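# Release the dolly caster brake without moving the dolly

## Task

Free the brake on the dolly's caster by pushing its brake pedal so that the pedal end that is not red ends up lowered. The dolly must stay where it was, not noticeably shifted or rotated, and must still carry its load, or the result counts for less.

## Robot and tools

Robot: two arms, left_arm and right_arm, each ending in a five-fingered hand. The right_arm hand is a right hand; the left_arm hand is its mirror image. Arm bases in the scene frame: left_arm at (+0.072, +0.477, +0.013) m, right_arm at (-0.038, -0.344, +0.013) m. Fixed cameras are cam_high and cam_low; the wrist cameras are cam_left_wrist and cam_right_wrist. All are 672x504.

Scene frame: the origin is at table-top height, halfway between the arms' nominal bases. +x points out over the table, +y toward the left_arm side, and +z up. Image left and right do not match these names. Positions, quaternions (wxyz), velocities and Hand target are all given in this frame.

Hand point axes (right hand): +z runs along the straight fingers toward the tips. +x runs across the palm, away from the thumb. +y points out of the palm face, which sits at y = -0.062 m. On the left hand, +x points toward the thumb. A rigid mast behind the palm side of the wrist (x +0.05 to +0.10, z -0.16 to -0.11, out to y +0.06 m) can strike things. Fingertips carry rubber caps over their last 0.03 m.

The 48-number row. Every motion call uses rows of exactly 48 numbers, each in [-1, 1], covering both arms even when only one moves:
- 1-6: left_arm dx, dy, dz, rx, ry, rz
- 7-22: left hand motors
- 23-24: left current_limit, speed
- 25-30: right_arm dx, dy, dz, rx, ry, rz
- 31-46: right hand motors
- 47-48: right current_limit, speed

The six pose numbers are offsets, not poses. They count from that arm's Hand target as it stood when the action or move began, along the scene axes. 1.0 equals 0.6 m, or 180 degrees for rotation. rx, ry, rz form a single rotation vector, turned about the Hand target's position. Every row in an action counts from the same start, not from the previous row. Sending six zeros re-commands the current Hand target. Each control step clips orientation to within 32 degrees of the measured orientation.

Hand motor order: index_mcp, index_abd, index_pip, index_dip, middle_mcp, middle_abd, middle_pip, middle_dip, ring_mcp, ring_abd, ring_pip, ring_dip, thumb_cmc, thumb_axl, thumb_mcp, thumb_ipl. Each number is an absolute goal angle, scaled linearly between the hinge's two stops. Moving toward -1 curls the fingers.

Straight positions are: _mcp +0.75, _abd 0.00, _pip +0.58, _dip +0.70, thumb_cmc +0.71, thumb_axl +0.68, thumb_mcp +0.23, thumb_ipl +0.17.

A 0 is a real goal, not a hold. To keep a hand unchanged, send back its hand_goal, hand_current_limit and hand_speed. On the right hand, ring_pip goals stop at +72.7 degrees.

current_limit maps -1..+1 to 0..550 mA, with a floor of 11 mA. speed sets motor speed to (speed+1)/2 of 8.5 rad/s. Both start at +0.4 and -0.6.

Tools:

execute_actions(actions, cameras): actions is a list of actions. Each action is up to 15 rows, one per 1/30 s step. A shorter action repeats its last row to fill 15 steps. Each action takes 0.5 s. cameras is a list of camera names or ["all"]. An empty actions list returns images by default.

move(target, speed, blend, stop_force, zero, blocking, cameras): drives each hand point in a straight line to its target. target is either one 48-number row or a list of up to 15 rows, all offsets from the same Hand targets. speed is in m/s, 0.002 to 3.6, default 0.25 (turning at up to twice that in rad/s). It can be one value or one per target. blend is in metres and rounds corners in a list; 0 means stop at each target. stop_force is in N, 3 to 120, one value for both arms. It ends an arm's path when wrist force against the motion reaches it; it cannot be used with blocking=false. zero (default true) re-zeroes the sensor before the move. blocking=false returns after about 0.5 s while the move continues. Moves last from 0.5 s up to 10 s and do not avoid obstacles. The result adds a 'move:' line giving the ending (done, off_target, moving, held, fault) and any limits (paced = pose clipped, held = steps withheld). An arm the line does not name is done.

wait(seconds 0-10, cameras): holds the last commands. stop(cameras): brakes a running move.

zoom_image(camera, region [x0,y0,x1,y1]): crops the latest image of a camera. Region is in pixels, at most 504 wide and 504 high.

zero_wrist_force(arm: left_arm or right_arm): tares the wrist sensor. finished_scene(scene 1): ends the scene for good.

Results report:
- end_effector_position (m), quat_wxyz and velocities
- Hand target: the base for the next offsets
- joint positions and torques
- Wrist force and Wrist torque in the end effector's own axes, plus the peak since last shown
- hand_goal, hand_measured, hand_current_ma (positive pushes toward -1) and hand_state, one word per motor: moving, goal, blocked or overload

A hand point often rests short of its Hand target. The next command re-requests that pose; send the missing distance if it still falls short.

Things to avoid:
- Arm faults. A joint reaching its torque limit (wrists about 22 N m) or about 150 N of outside force stops the arm for 10 s. Arms are stiff, so aiming even slightly past a hard surface can fault. Approach slowly with stop_force, and back away without it.
- Finger motors overheating. A motor at 495 mA or more for 5 s shuts down.
- Arm motors overheating. At 85 °C the arm is braked for 30-60 s.
- Arms touching each other, hands gripping each other, and passing close to an arm's own base.
- Fast impacts, dropping items, letting things fall or leaving them off the table, and shoving or turning the dolly or unloading it.

Press the pedal gently and vertically with a fingertip or the palm.

Each tool is called after "Call:" by a JSON object that holds its "name" and its "arguments".

## Session

Call:
{"name": "execute_actions", "arguments": {"actions": []}}

Scene clock: 0.00 s.
left_arm: end_effector_position=(+0.4649, +0.2349, +0.3668) hand_goal=(+0.754, +0.000, +0.576, +0.696, +0.754, +0.000, +0.576, +0.696, +0.754, +0.000, +0.576, +0.696, +0.714, +0.678, +0.226, +0.168) hand_measured=(+0.754, +0.000, +0.576, +0.696, +0.754, +0.000, +0.576, +0.696, +0.754, +0.000, +0.576, +0.696, +0.714, +0.678, +0.226, +0.168) hand_current_ma=(+0, +0, +0, +0, +0, +0, +0, +0, +0, +0, +0, +0, +0, +0, +0, +0) hand_state=(goal, goal, goal, goal, goal, goal, goal, goal, goal, goal, goal, goal, goal, goal, goal, goal) hand_current_limit=0.40 hand_speed=-0.60 end_effector_quat_wxyz=(+0.041, +0.756, -0.651, -0.046) | right_arm: end_effector_position=(+0.5845, -0.7245, +0.1960) hand_goal=(+0.754, +0.000, +0.576, +0.696, +0.754, +0.000, +0.576, +0.696, +0.754, +0.000, +0.576, +0.696, +0.714, +0.678, +0.226, +0.168) hand_measured=(+0.754, +0.000, +0.576, +0.696, +0.754, +0.000, +0.576, +0.696, +0.754, +0.000, +0.576, +0.696, +0.714, +0.678, +0.226, +0.168) hand_current_ma=(+0, +0, +0, +0, +0, +0, +0, +0, +0, +0, +0, +0, +0, +0, +0, +0) hand_state=(goal, goal, goal, goal, goal, goal, goal, goal, goal, goal, goal, goal, goal, goal, goal, goal) hand_current_limit=0.40 hand_speed=-0.60 end_effector_quat_wxyz=(+0.129, +0.392, +0.860, +0.300)
Joint positions: left_arm=[2.959 -1.652 -1.495 -1.686 1.552 -3.431] | right_arm=[-1.046 -1.015 1.538 -1.936 -0.922 -1.807]
Joint velocities: within noise
Joint torques (N m): no reading
Motor temperatures (°C): left_arm=[33 27 43 41 35 34] | right_arm=[32 31 28 33 35 32]
Wrist force (N): no reading
Wrist torque (N m): no reading
Wrist force, peak (N): no reading
Hand target: left_arm +0.4649, +0.2349, +0.3668; +0.041, +0.756, -0.651, -0.046 | right_arm +0.5845, -0.7245, +0.1960; +0.129, +0.392, +0.860, +0.300

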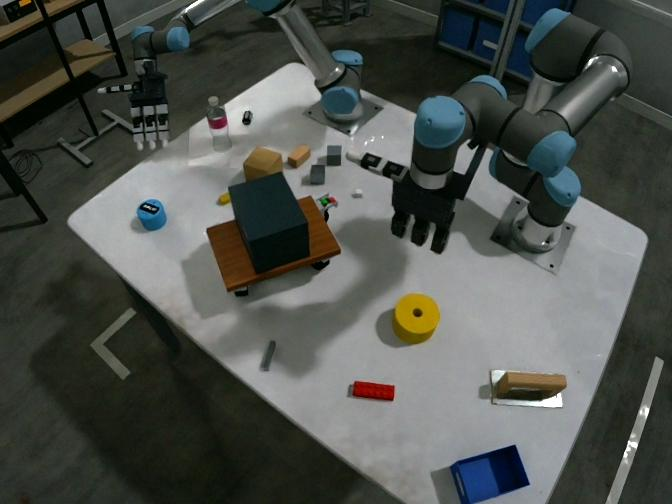

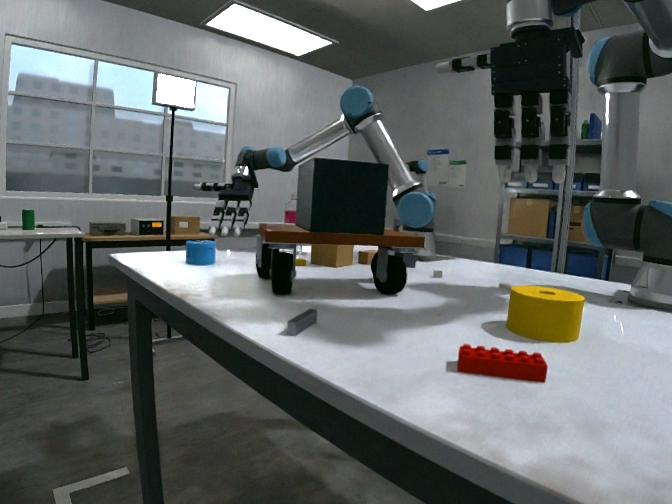

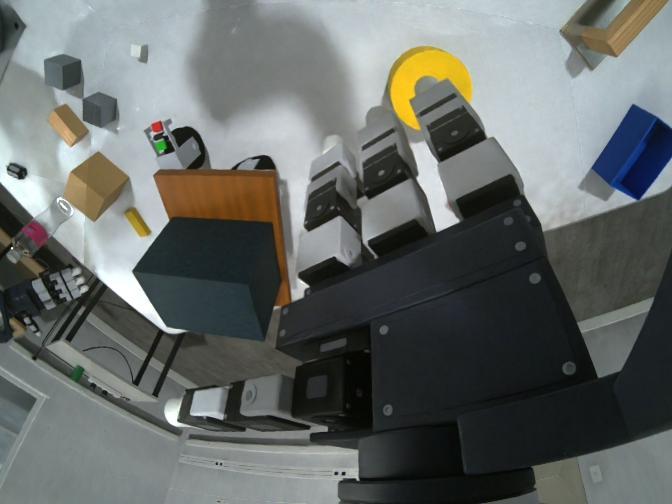

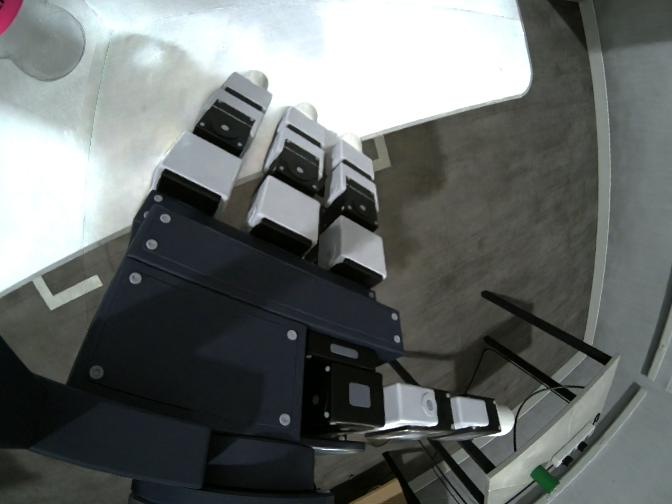

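Call:
{"name": "zoom_image", "arguments": {"camera": "cam_high", "region": [200, 130, 380, 310]}}

Call:
{"name": "zoom_image", "arguments": {"camera": "cam_left_wrist", "region": [100, 80, 300, 230]}}

Call:
{"name": "zoom_image", "arguments": {"camera": "cam_low", "region": [230, 200, 450, 320]}}

Scaled by 2.800.

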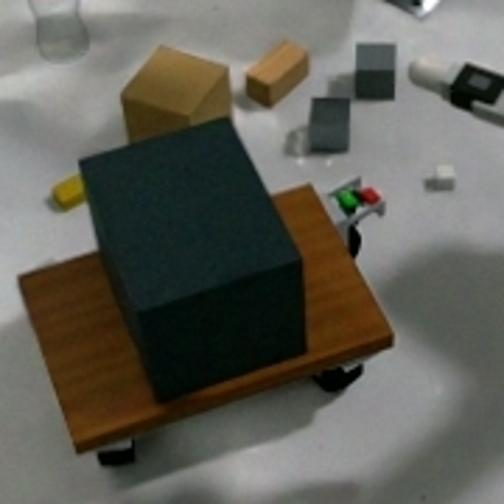

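Scaled by 2.520 from the camera's 672x504 image, which has a finer 960x720 frame.

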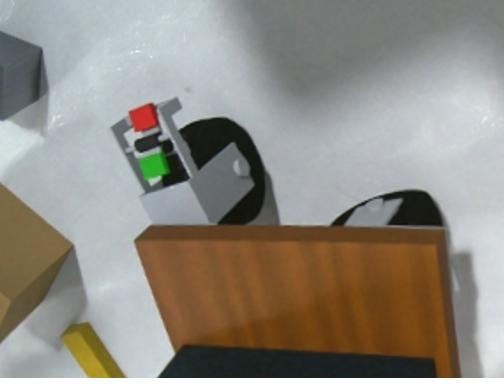

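Scaled by 2.291.

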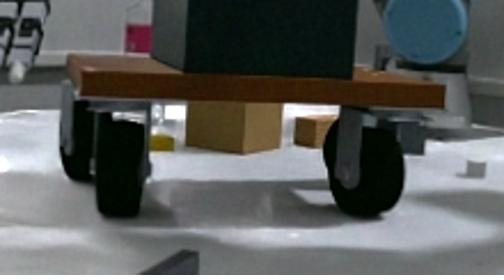

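Call:
{"name": "move", "arguments": {"target": [-0.2, -0.515, -0.111, -0.013, -0.0379, -0.2211, -0.342, 0, -0.737, -0.03, -0.342, 0, -0.737, -0.03, 0.754, 0, 0.576, 0.696, 0.714, 0.678, 0.226, 0.168, 0.4, -0.6, 0, 0, 0, 0, 0, 0, 0.754, 0, 0.576, 0.696, 0.754, 0, 0.576, 0.696, 0.754, 0, 0.576, 0.696, 0.714, 0.678, 0.226, 0.168, 0.4, -0.6], "speed": 0.3, "cameras": ["all"]}}

Scene clock: 42.77 s.
left_arm: end_effector_position=(+0.3449, -0.0740, +0.3002) hand_goal=(-0.342, +0.000, -0.736, -0.030, -0.342, +0.000, -0.736, -0.030, +0.754, +0.000, +0.576, +0.696, +0.714, +0.678, +0.226, +0.168) hand_measured=(-0.324, +0.000, -0.732, -0.028, -0.322, +0.000, -0.732, -0.028, +0.754, +0.000, +0.576, +0.696, +0.714, +0.678, +0.224, +0.168) hand_current_ma=(+19, +0, +1, +1, +23, +0, +1, +1, +0, +0, +0, +0, +0, +0, -1, +0) hand_state=(goal, goal, goal, goal, blocked, goal, goal, goal, goal, goal, goal, goal, goal, goal, goal, goal) hand_current_limit=0.40 hand_speed=-0.60 end_effector_quat_wxyz=(+0.000, -0.490, +0.872, -0.001) | right_arm: end_effector_position=(+0.5845, -0.7245, +0.1960) hand_goal=(+0.754, +0.000, +0.576, +0.696, +0.754, +0.000, +0.576, +0.696, +0.754, +0.000, +0.576, +0.696, +0.714, +0.678, +0.226, +0.168) hand_measured=(+0.756, +0.000, +0.576, +0.696, +0.756, +0.000, +0.576, +0.696, +0.756, +0.000, +0.576, +0.696, +0.718, +0.678, +0.224, +0.168) hand_current_ma=(+12, +0, +3, +0, +11, +0, +3, +0, +13, +0, +3, +0, +13, -3, -7, -2) hand_state=(goal, goal, goal, goal, goal, goal, goal, goal, goal, goal, goal, goal, goal, goal, goal, goal) hand_current_limit=0.40 hand_speed=-0.60 end_effector_quat_wxyz=(+0.129, +0.392, +0.860, +0.300)
Joint positions: left_arm=[2.284 -1.991 -1.235 -1.484 1.571 -3.412] | right_arm=[-1.046 -1.015 1.538 -1.936 -0.922 -1.807]
Joint torques (N m): left_arm=[-11.07 26.06 36.47 0.08 2.04 2.01] | right_arm=[0.44 -43.92 -21.59 -2.16 0.98 -0.26]
Wrist force (N): left_arm=[-0.2 -0.1 -0.4] | right_arm=[0.2 -0.1 0.2]
Wrist torque (N m): left_arm=[0.11 -0.02 -0.04] | right_arm=[-0.02 -0.03 0.01]
Wrist force, peak (N): left_arm=[-1.3 -0.7 -0.5] | right_arm=[0.2 -0.3 0.3]
Hand target: left_arm +0.3449, -0.0741, +0.3002; +0.000, -0.490, +0.872, -0.001 | right_arm +0.5845, -0.7245, +0.1960; +0.129, +0.392, +0.860, +0.300
Off the commanded pose: left_arm 0.000 m, 0 deg | right_arm 0.000 m, 0 deg.
move: done
camera_calibration:
cam_left_wrist: T_world_to_cam=[[0.928045, 0.37177, -0.0227928, -0.318199], [0.262783, -0.610157, 0.747431, -0.414913], [0.263965, -0.699639, -0.663948, 0.176511], [0, 0, 0, 1]] pos_world=[0.357742, -0.0113712, 0.420061]

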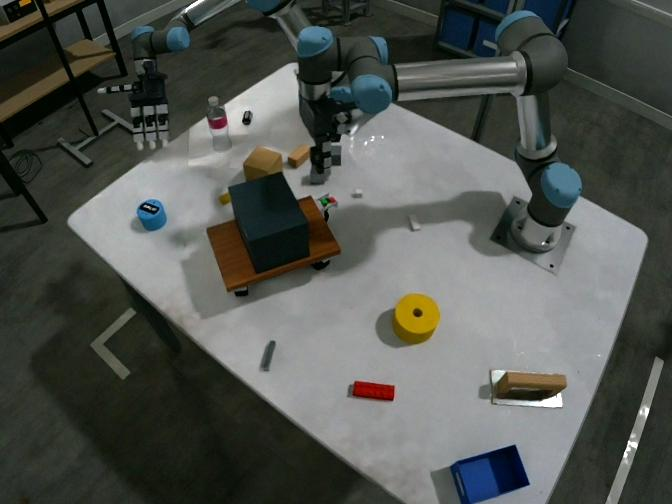

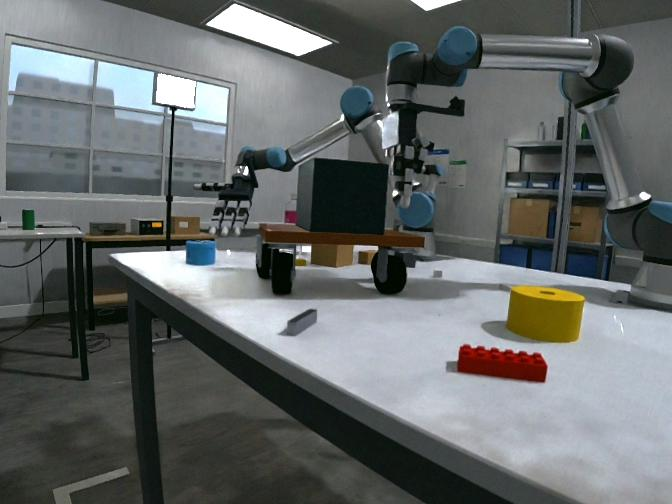

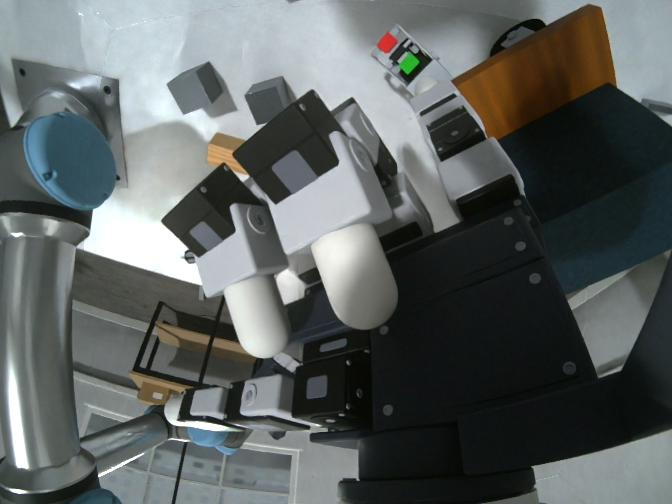

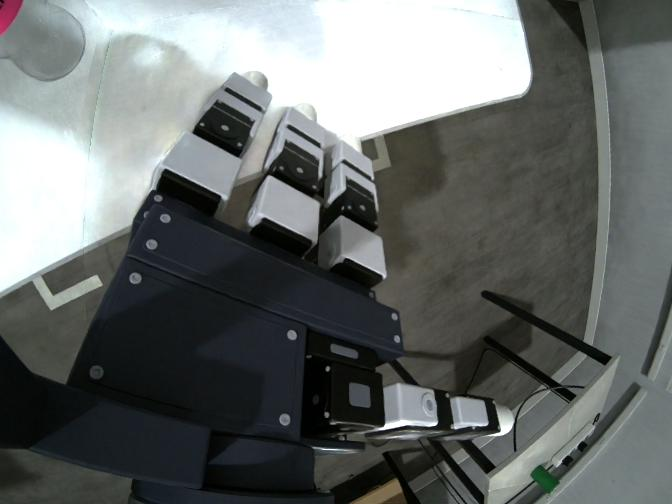

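Call:
{"name": "zoom_image", "arguments": {"camera": "cam_high", "region": [270, 120, 390, 230]}}

Call:
{"name": "zoom_image", "arguments": {"camera": "cam_left_wrist", "region": [340, 0, 540, 150]}}

Call:
{"name": "zoom_image", "arguments": {"camera": "cam_low", "region": [350, 120, 480, 300]}}

Scaled by 4.200.

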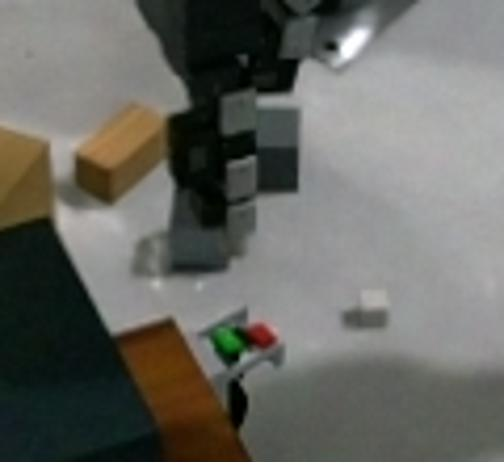

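Scaled by 2.520 from the camera's 672x504 image, which has a finer 960x720 frame.

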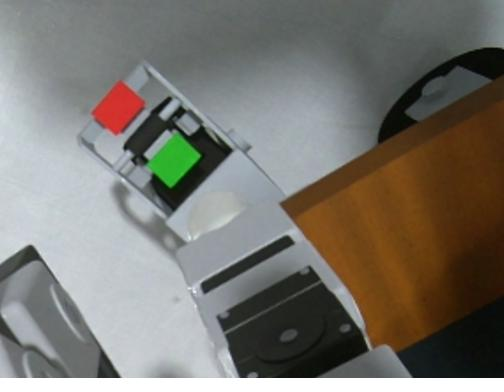

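Scaled by 2.800.

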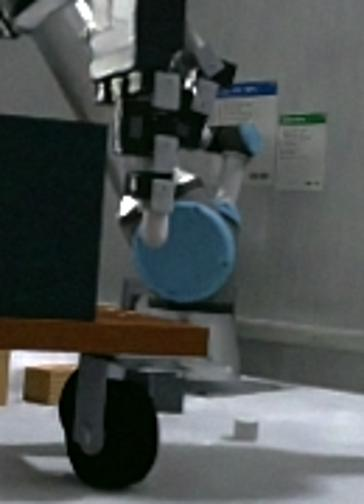

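Call:
{"name": "move", "arguments": {"target": [0.0033, -0.0045, -0.0867, 0, 0, 0, -0.342, 0, -0.737, -0.03, -0.342, 0, -0.737, -0.03, 0.754, 0, 0.576, 0.696, 0.714, 0.678, 0.226, 0.168, 0.6, -0.6, 0, 0, 0, 0, 0, 0, 0.754, 0, 0.576, 0.696, 0.754, 0, 0.576, 0.696, 0.754, 0, 0.576, 0.696, 0.714, 0.678, 0.226, 0.168, 0.4, -0.6], "speed": 0.15, "cameras": ["all"]}}

Call:
{"name": "zoom_image", "arguments": {"camera": "cam_high", "region": [290, 150, 370, 220]}}

Call:
{"name": "zoom_image", "arguments": {"camera": "cam_left_wrist", "region": [360, 0, 500, 110]}}

Scene clock: 62.90 s.
left_arm: end_effector_position=(+0.3469, -0.0768, +0.2483) hand_goal=(-0.342, +0.000, -0.736, -0.030, -0.342, +0.000, -0.736, -0.030, +0.754, +0.000, +0.576, +0.696, +0.714, +0.678, +0.226, +0.168) hand_measured=(-0.324, +0.000, -0.732, -0.028, -0.322, +0.000, -0.732, -0.028, +0.754, +0.000, +0.576, +0.696, +0.714, +0.678, +0.224, +0.168) hand_current_ma=(+18, +0, +1, +1, +22, +0, +1, +1, +0, +0, +0, +0, +0, +0, -1, +0) hand_state=(goal, goal, goal, goal, goal, goal, goal, goal, goal, goal, goal, goal, goal, goal, goal, goal) hand_current_limit=0.60 hand_speed=-0.60 end_effector_quat_wxyz=(+0.000, -0.490, +0.872, -0.001) | right_arm: end_effector_position=(+0.5845, -0.7245, +0.1960) hand_goal=(+0.754, +0.000, +0.576, +0.696, +0.754, +0.000, +0.576, +0.696, +0.754, +0.000, +0.576, +0.696, +0.714, +0.678, +0.226, +0.168) hand_measured=(+0.756, +0.000, +0.576, +0.696, +0.756, +0.000, +0.576, +0.696, +0.756, +0.000, +0.576, +0.696, +0.718, +0.678, +0.224, +0.168) hand_current_ma=(+12, +0, +3, +0, +11, +0, +3, +0, +13, +0, +3, +0, +13, -3, -7, -2) hand_state=(goal, goal, goal, goal, goal, goal, goal, goal, goal, goal, goal, goal, goal, goal, goal, goal) hand_current_limit=0.40 hand_speed=-0.60 end_effector_quat_wxyz=(+0.129, +0.392, +0.860, +0.300)
Joint positions: left_arm=[2.283 -2.018 -1.33 -1.363 1.571 -3.412] | right_arm=[-1.046 -1.015 1.538 -1.936 -0.922 -1.807]
Joint torques (N m): left_arm=[-11.04 26.86 14.78 4.02 -1.49 -1.3] | right_arm=[0.3 -44.33 -22.06 -2.22 1 -0.31]
Wrist force (N): left_arm=[0.3 0.1 -0.4] | right_arm=[0.2 0.0 0.1]
Wrist torque (N m): left_arm=[0.12 -0.06 0.01] | right_arm=[-0.01 -0.02 0.02]
Wrist force, peak (N): left_arm=[-0.1 -0.3 -1.2] | right_arm=[0.3 -0.1 0.3]
Hand target: left_arm +0.3469, -0.0768, +0.2482; +0.000, -0.490, +0.872, -0.001 | right_arm +0.5845, -0.7245, +0.1960; +0.129, +0.392, +0.860, +0.300
Off the commanded pose: left_arm 0.000 m, 0 deg | right_arm 0.000 m, 0 deg.
move: done
camera_calibration:
cam_left_wrist: T_world_to_cam=[[0.928103, 0.371628, -0.0227582, -0.320232], [0.262671, -0.610222, 0.747417, -0.378311], [0.263874, -0.699658, -0.663965, 0.139605], [0, 0, 0, 1]] pos_world=[0.359741, -0.014171, 0.368161]

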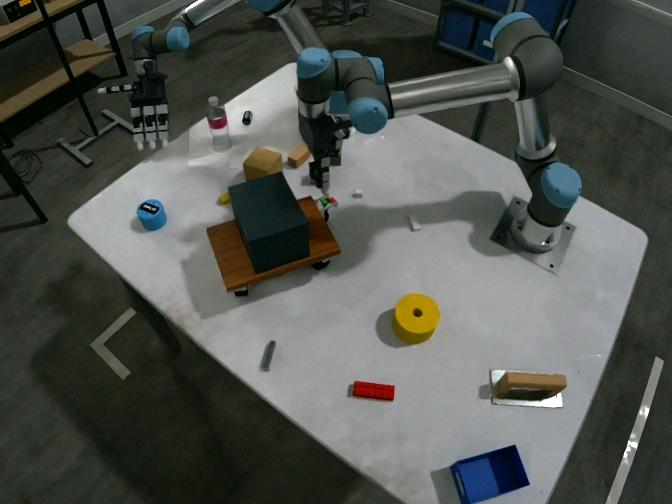

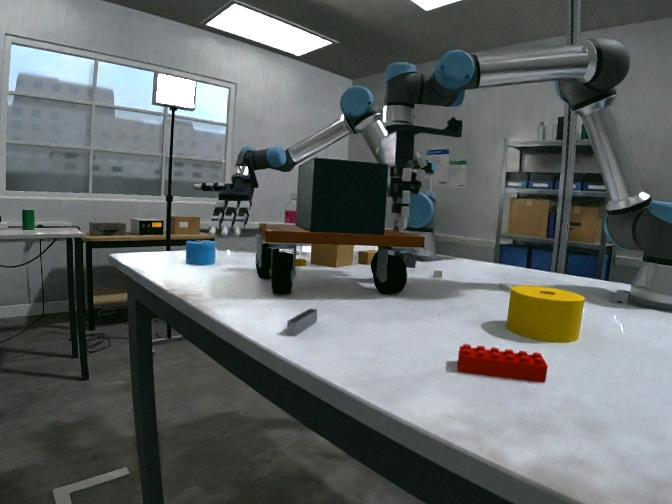

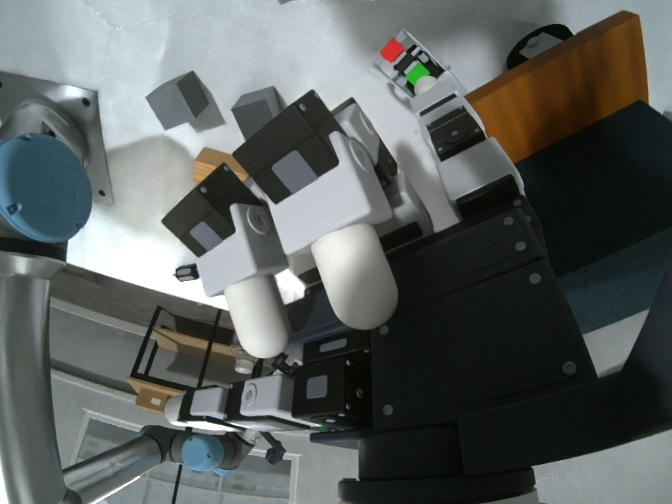

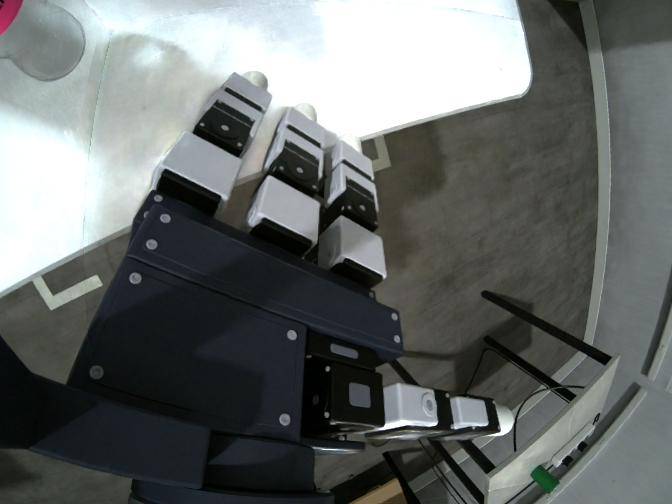

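Scaled by 6.300.

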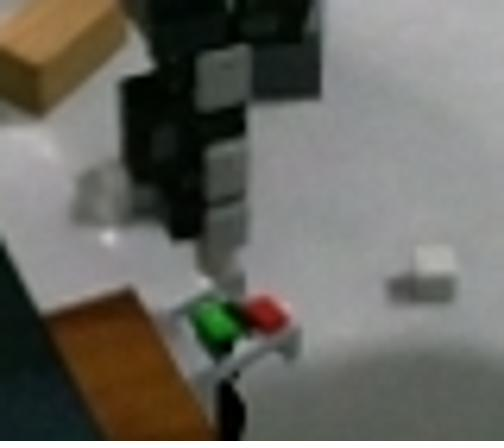

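Scaled by 3.600 from the camera's 672x504 image, which has a finer 960x720 frame.

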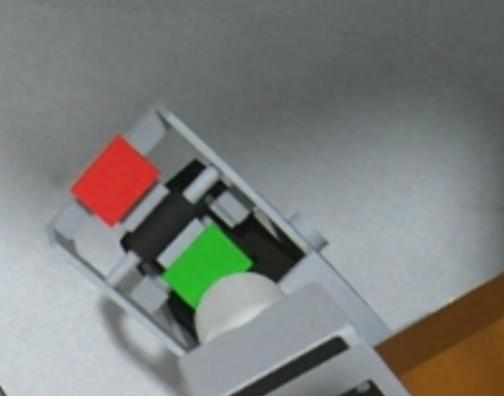

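Call:
{"name": "move", "arguments": {"target": [-0.001, 0.0005, -0.0667, 0, 0, 0, -0.342, 0, -0.737, -0.03, -0.342, 0, -0.737, -0.03, 0.754, 0, 0.576, 0.696, 0.714, 0.678, 0.226, 0.168, 0.6, -0.6, 0, 0, 0, 0, 0, 0, 0.754, 0, 0.576, 0.696, 0.754, 0, 0.576, 0.696, 0.754, 0, 0.576, 0.696, 0.714, 0.678, 0.226, 0.168, 0.4, -0.6], "speed": 0.03, "stop_force": 25, "cameras": ["cam_high", "cam_left_wrist", "cam_low"]}}

Call:
{"name": "zoom_image", "arguments": {"camera": "cam_high", "region": [290, 150, 370, 220]}}

Call:
{"name": "zoom_image", "arguments": {"camera": "cam_left_wrist", "region": [360, 0, 500, 110]}}

Scene clock: 71.40 s.
left_arm: end_effector_position=(+0.3464, -0.0765, +0.2093) hand_goal=(-0.342, +0.000, -0.736, -0.030, -0.342, +0.000, -0.736, -0.030, +0.754, +0.000, +0.576, +0.696, +0.714, +0.678, +0.226, +0.168) hand_measured=(-0.326, +0.000, -0.732, -0.028, -0.322, +0.000, -0.732, -0.028, +0.752, +0.004, +0.574, +0.690, +0.714, +0.678, +0.222, +0.168) hand_current_ma=(+17, +0, +1, +1, +21, +0, +1, +1, -1, +1, +0, -3, +0, +0, -2, +0) hand_state=(goal, goal, goal, goal, goal, goal, goal, goal, goal, goal, goal, goal, goal, goal, goal, goal) hand_current_limit=0.60 hand_speed=-0.60 end_effector_quat_wxyz=(+0.000, -0.490, +0.872, -0.001) | right_arm: end_effector_position=(+0.5845, -0.7245, +0.1960) hand_goal=(+0.754, +0.000, +0.576, +0.696, +0.754, +0.000, +0.576, +0.696, +0.754, +0.000, +0.576, +0.696, +0.714, +0.678, +0.226, +0.168) hand_measured=(+0.756, +0.000, +0.576, +0.696, +0.756, +0.000, +0.576, +0.696, +0.756, +0.000, +0.576, +0.696, +0.718, +0.678, +0.224, +0.168) hand_current_ma=(+12, +0, +3, +0, +11, +0, +3, +0, +13, +0, +3, +0, +13, -3, -7, -2) hand_state=(goal, goal, goal, goal, goal, goal, goal, goal, goal, goal, goal, goal, goal, goal, goal, goal) hand_current_limit=0.40 hand_speed=-0.60 end_effector_quat_wxyz=(+0.129, +0.392, +0.860, +0.300)
Joint positions: left_arm=[2.283 -2.04 -1.4 -1.271 1.571 -3.413] | right_arm=[-1.046 -1.015 1.538 -1.936 -0.922 -1.807]
Joint torques (N m): left_arm=[-9.54 37.17 23.38 -1.73 0.59 -1.08] | right_arm=[1.12 -44.39 -21.56 -2.23 0.86 -0.41]
Wrist force (N): left_arm=[0.1 -0.5 -25.2] | right_arm=[0.0 0.0 0.0]
Wrist torque (N m): left_arm=[2.03 -1.76 0.01] | right_arm=[-0.01 0.00 0.00]
Wrist force, peak (N): left_arm=[-0.4 -0.8 -30.5] | right_arm=[0.1 0.0 0.4]
Hand target: left_arm +0.3464, -0.0765, +0.2093; +0.000, -0.490, +0.872, -0.001 (not the last commanded pose) | right_arm +0.5845, -0.7245, +0.1960; +0.129, +0.392, +0.860, +0.300
Off the commanded pose: left_arm 0.001 m, 0 deg | right_arm 0.000 m, 0 deg.
move: contact (left_arm)
camera_calibration:
cam_left_wrist: T_world_to_cam=[[0.928096, 0.371653, -0.0226283, -0.320715], [0.262491, -0.609973, 0.747684, -0.348843], [0.264076, -0.699863, -0.663669, 0.113905], [0, 0, 0, 1]] pos_world=[0.359143, -0.0138723, 0.329162]
Images, in order (width x height): cam_high 672x504, cam_low 672x504, cam_left_wrist 672x504.

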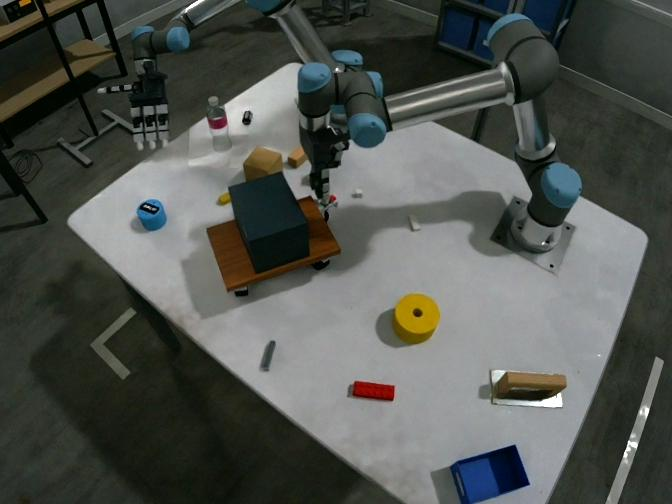

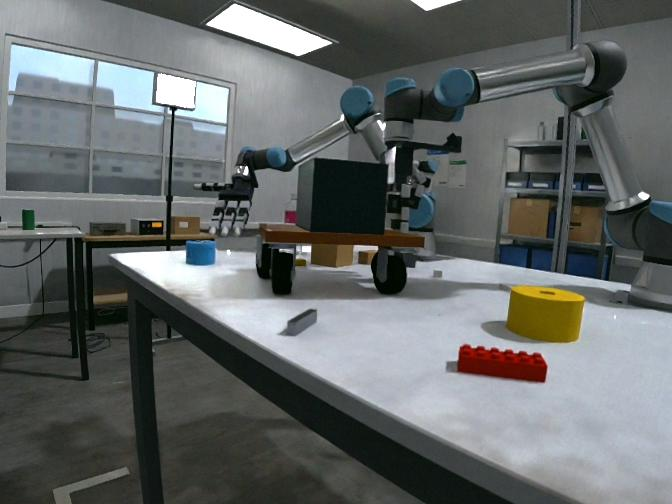

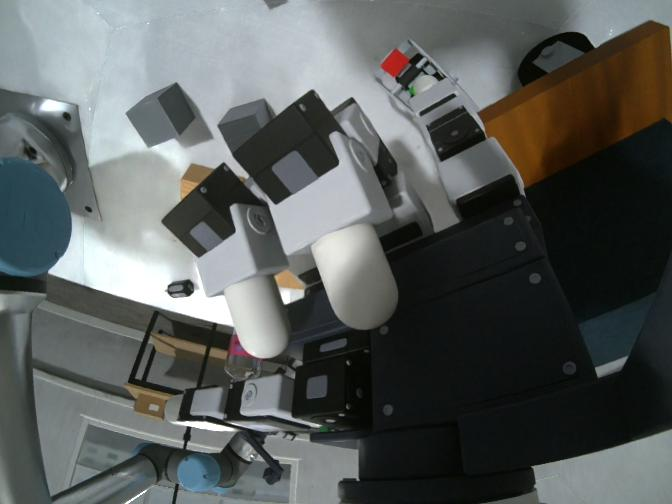

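Scaled by 6.300.

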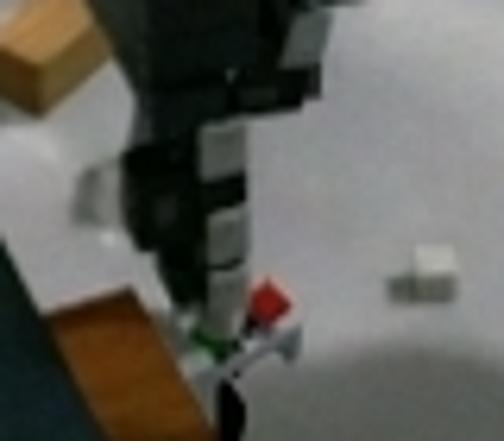

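Scaled by 3.600 from the camera's 672x504 image, which has a finer 960x720 frame.

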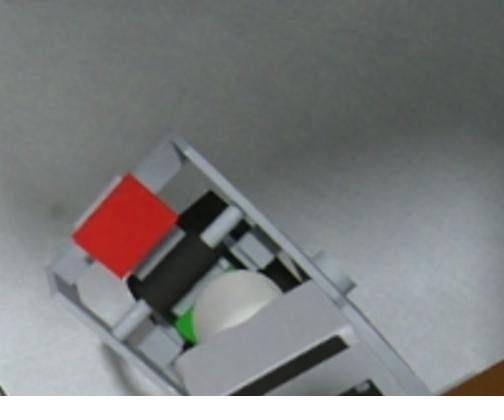

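Call:
{"name": "move", "arguments": {"target": [0, 0, 0.1167, 0, 0, 0, -0.342, 0, -0.737, -0.03, -0.342, 0, -0.737, -0.03, 0.754, 0, 0.576, 0.696, 0.714, 0.678, 0.226, 0.168, 0.6, -0.6, 0, 0, 0, 0, 0, 0, 0.754, 0, 0.576, 0.696, 0.754, 0, 0.576, 0.696, 0.754, 0, 0.576, 0.696, 0.714, 0.678, 0.226, 0.168, 0.4, -0.6], "speed": 0.1, "cameras": ["cam_high", "cam_left_wrist", "cam_low"]}}

Call:
{"name": "zoom_image", "arguments": {"camera": "cam_high", "region": [200, 130, 380, 310]}}

Call:
{"name": "zoom_image", "arguments": {"camera": "cam_left_wrist", "region": [340, 0, 540, 150]}}

Call:
{"name": "zoom_image", "arguments": {"camera": "cam_low", "region": [230, 200, 450, 320]}}

Scene clock: 75.30 s.
left_arm: end_effector_position=(+0.3464, -0.0765, +0.2792) hand_goal=(-0.342, +0.000, -0.736, -0.030, -0.342, +0.000, -0.736, -0.030, +0.754, +0.000, +0.576, +0.696, +0.714, +0.678, +0.226, +0.168) hand_measured=(-0.326, +0.000, -0.732, -0.028, -0.322, +0.000, -0.732, -0.028, +0.754, +0.004, +0.574, +0.692, +0.714, +0.678, +0.222, +0.168) hand_current_ma=(+17, +0, +1, +1, +21, +0, +1, +1, +0, +1, +0, -1, +0, +0, -2, +0) hand_state=(goal, goal, goal, goal, goal, goal, goal, goal, goal, goal, goal, goal, goal, goal, goal, goal) hand_current_limit=0.60 hand_speed=-0.60 end_effector_quat_wxyz=(+0.000, -0.490, +0.872, -0.001) | right_arm: end_effector_position=(+0.5845, -0.7245, +0.1960) hand_goal=(+0.754, +0.000, +0.576, +0.696, +0.754, +0.000, +0.576, +0.696, +0.754, +0.000, +0.576, +0.696, +0.714, +0.678, +0.226, +0.168) hand_measured=(+0.756, +0.000, +0.576, +0.696, +0.756, +0.000, +0.576, +0.696, +0.756, +0.000, +0.576, +0.696, +0.718, +0.678, +0.224, +0.168) hand_current_ma=(+12, +0, +3, +0, +11, +0, +3, +0, +13, +0, +3, +0, +13, -3, -7, -2) hand_state=(goal, goal, goal, goal, goal, goal, goal, goal, goal, goal, goal, goal, goal, goal, goal, goal) hand_current_limit=0.40 hand_speed=-0.60 end_effector_quat_wxyz=(+0.129, +0.392, +0.860, +0.300)
Joint positions: left_arm=[2.283 -2.004 -1.271 -1.436 1.571 -3.413] | right_arm=[-1.046 -1.015 1.538 -1.936 -0.922 -1.807]
Joint torques (N m): left_arm=[-2.52 50.92 35.67 0.15 1.76 1.28] | right_arm=[1.4 -43.66 -21.59 -2.22 0.96 -0.59]
Wrist force (N): left_arm=[-0.2 -0.1 -0.2] | right_arm=[0.0 0.2 0.1]
Wrist torque (N m): left_arm=[0.08 -0.01 -0.03] | right_arm=[0.01 0.00 0.01]
Wrist force, peak (N): left_arm=[-0.1 -0.7 -25.3] | right_arm=[0.1 0.1 0.4]
Hand target: left_arm +0.3464, -0.0765, +0.2793; +0.000, -0.490, +0.872, -0.001 | right_arm +0.5845, -0.7245, +0.1960; +0.129, +0.392, +0.860, +0.300
Off the commanded pose: left_arm 0.000 m, 0 deg | right_arm 0.000 m, 0 deg.
move: done
camera_calibration:
cam_left_wrist: T_world_to_cam=[[0.928096, 0.371653, -0.0226283, -0.319131], [0.262491, -0.609973, 0.747684, -0.40118], [0.264076, -0.699863, -0.663669, 0.160361], [0, 0, 0, 1]] pos_world=[0.359143, -0.0138723, 0.399162]
Images, in order (width x height): cam_high 672x504, cam_low 672x504, cam_left_wrist 672x504.

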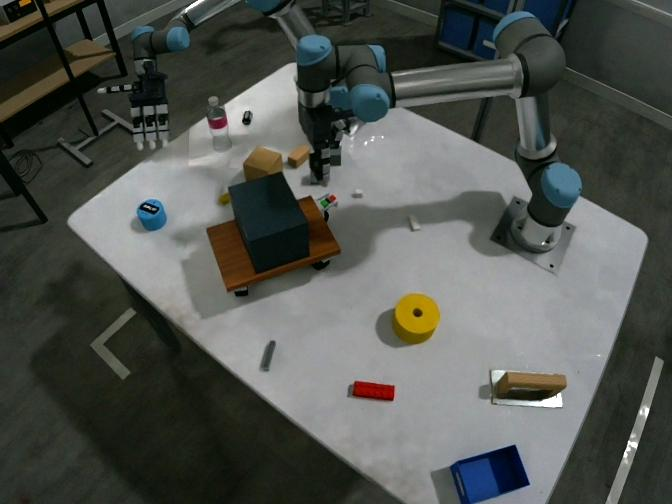

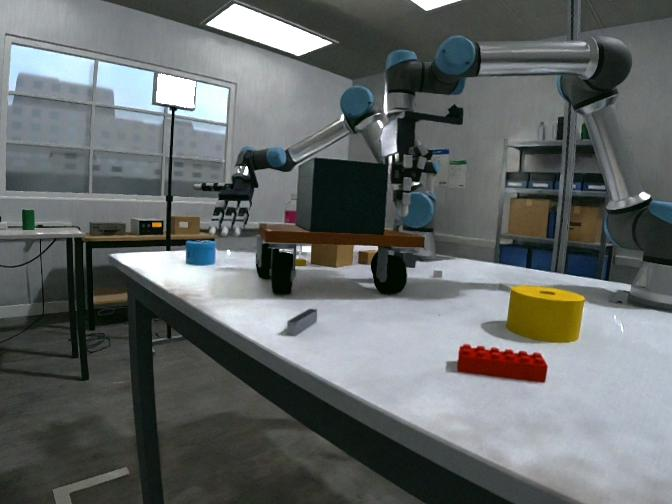

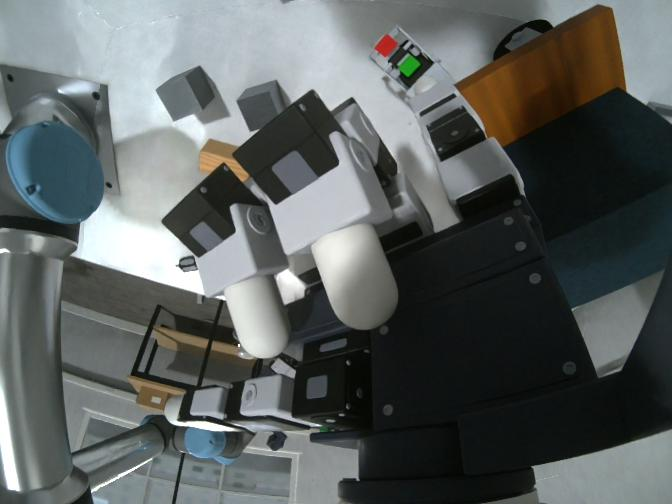

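Scaled by 2.800.

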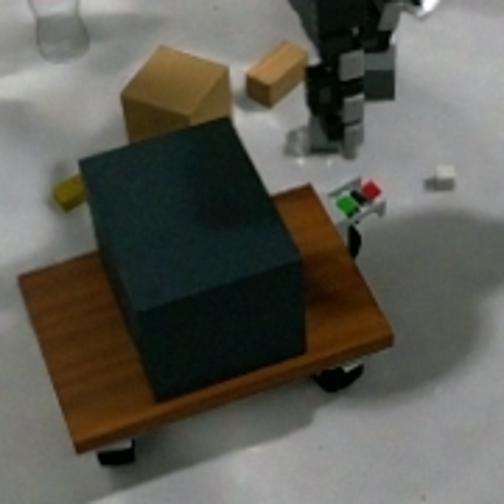

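Scaled by 2.520 from the camera's 672x504 image, which has a finer 960x720 frame.

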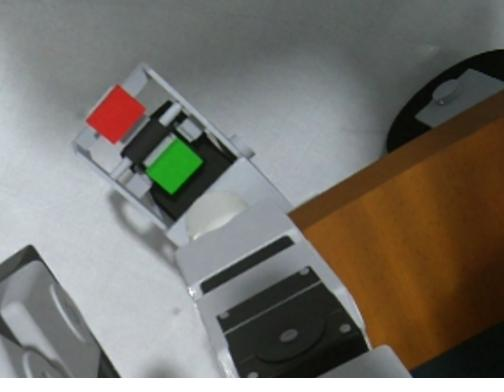

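Scaled by 2.291.

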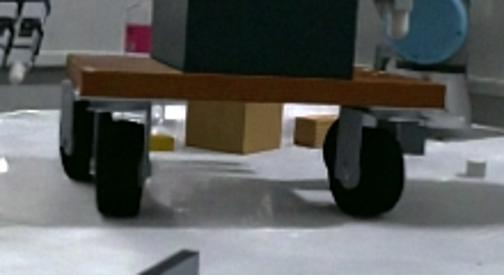

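Call:
{"name": "finished_scene", "arguments": {}}

The scene is finished: the task was done.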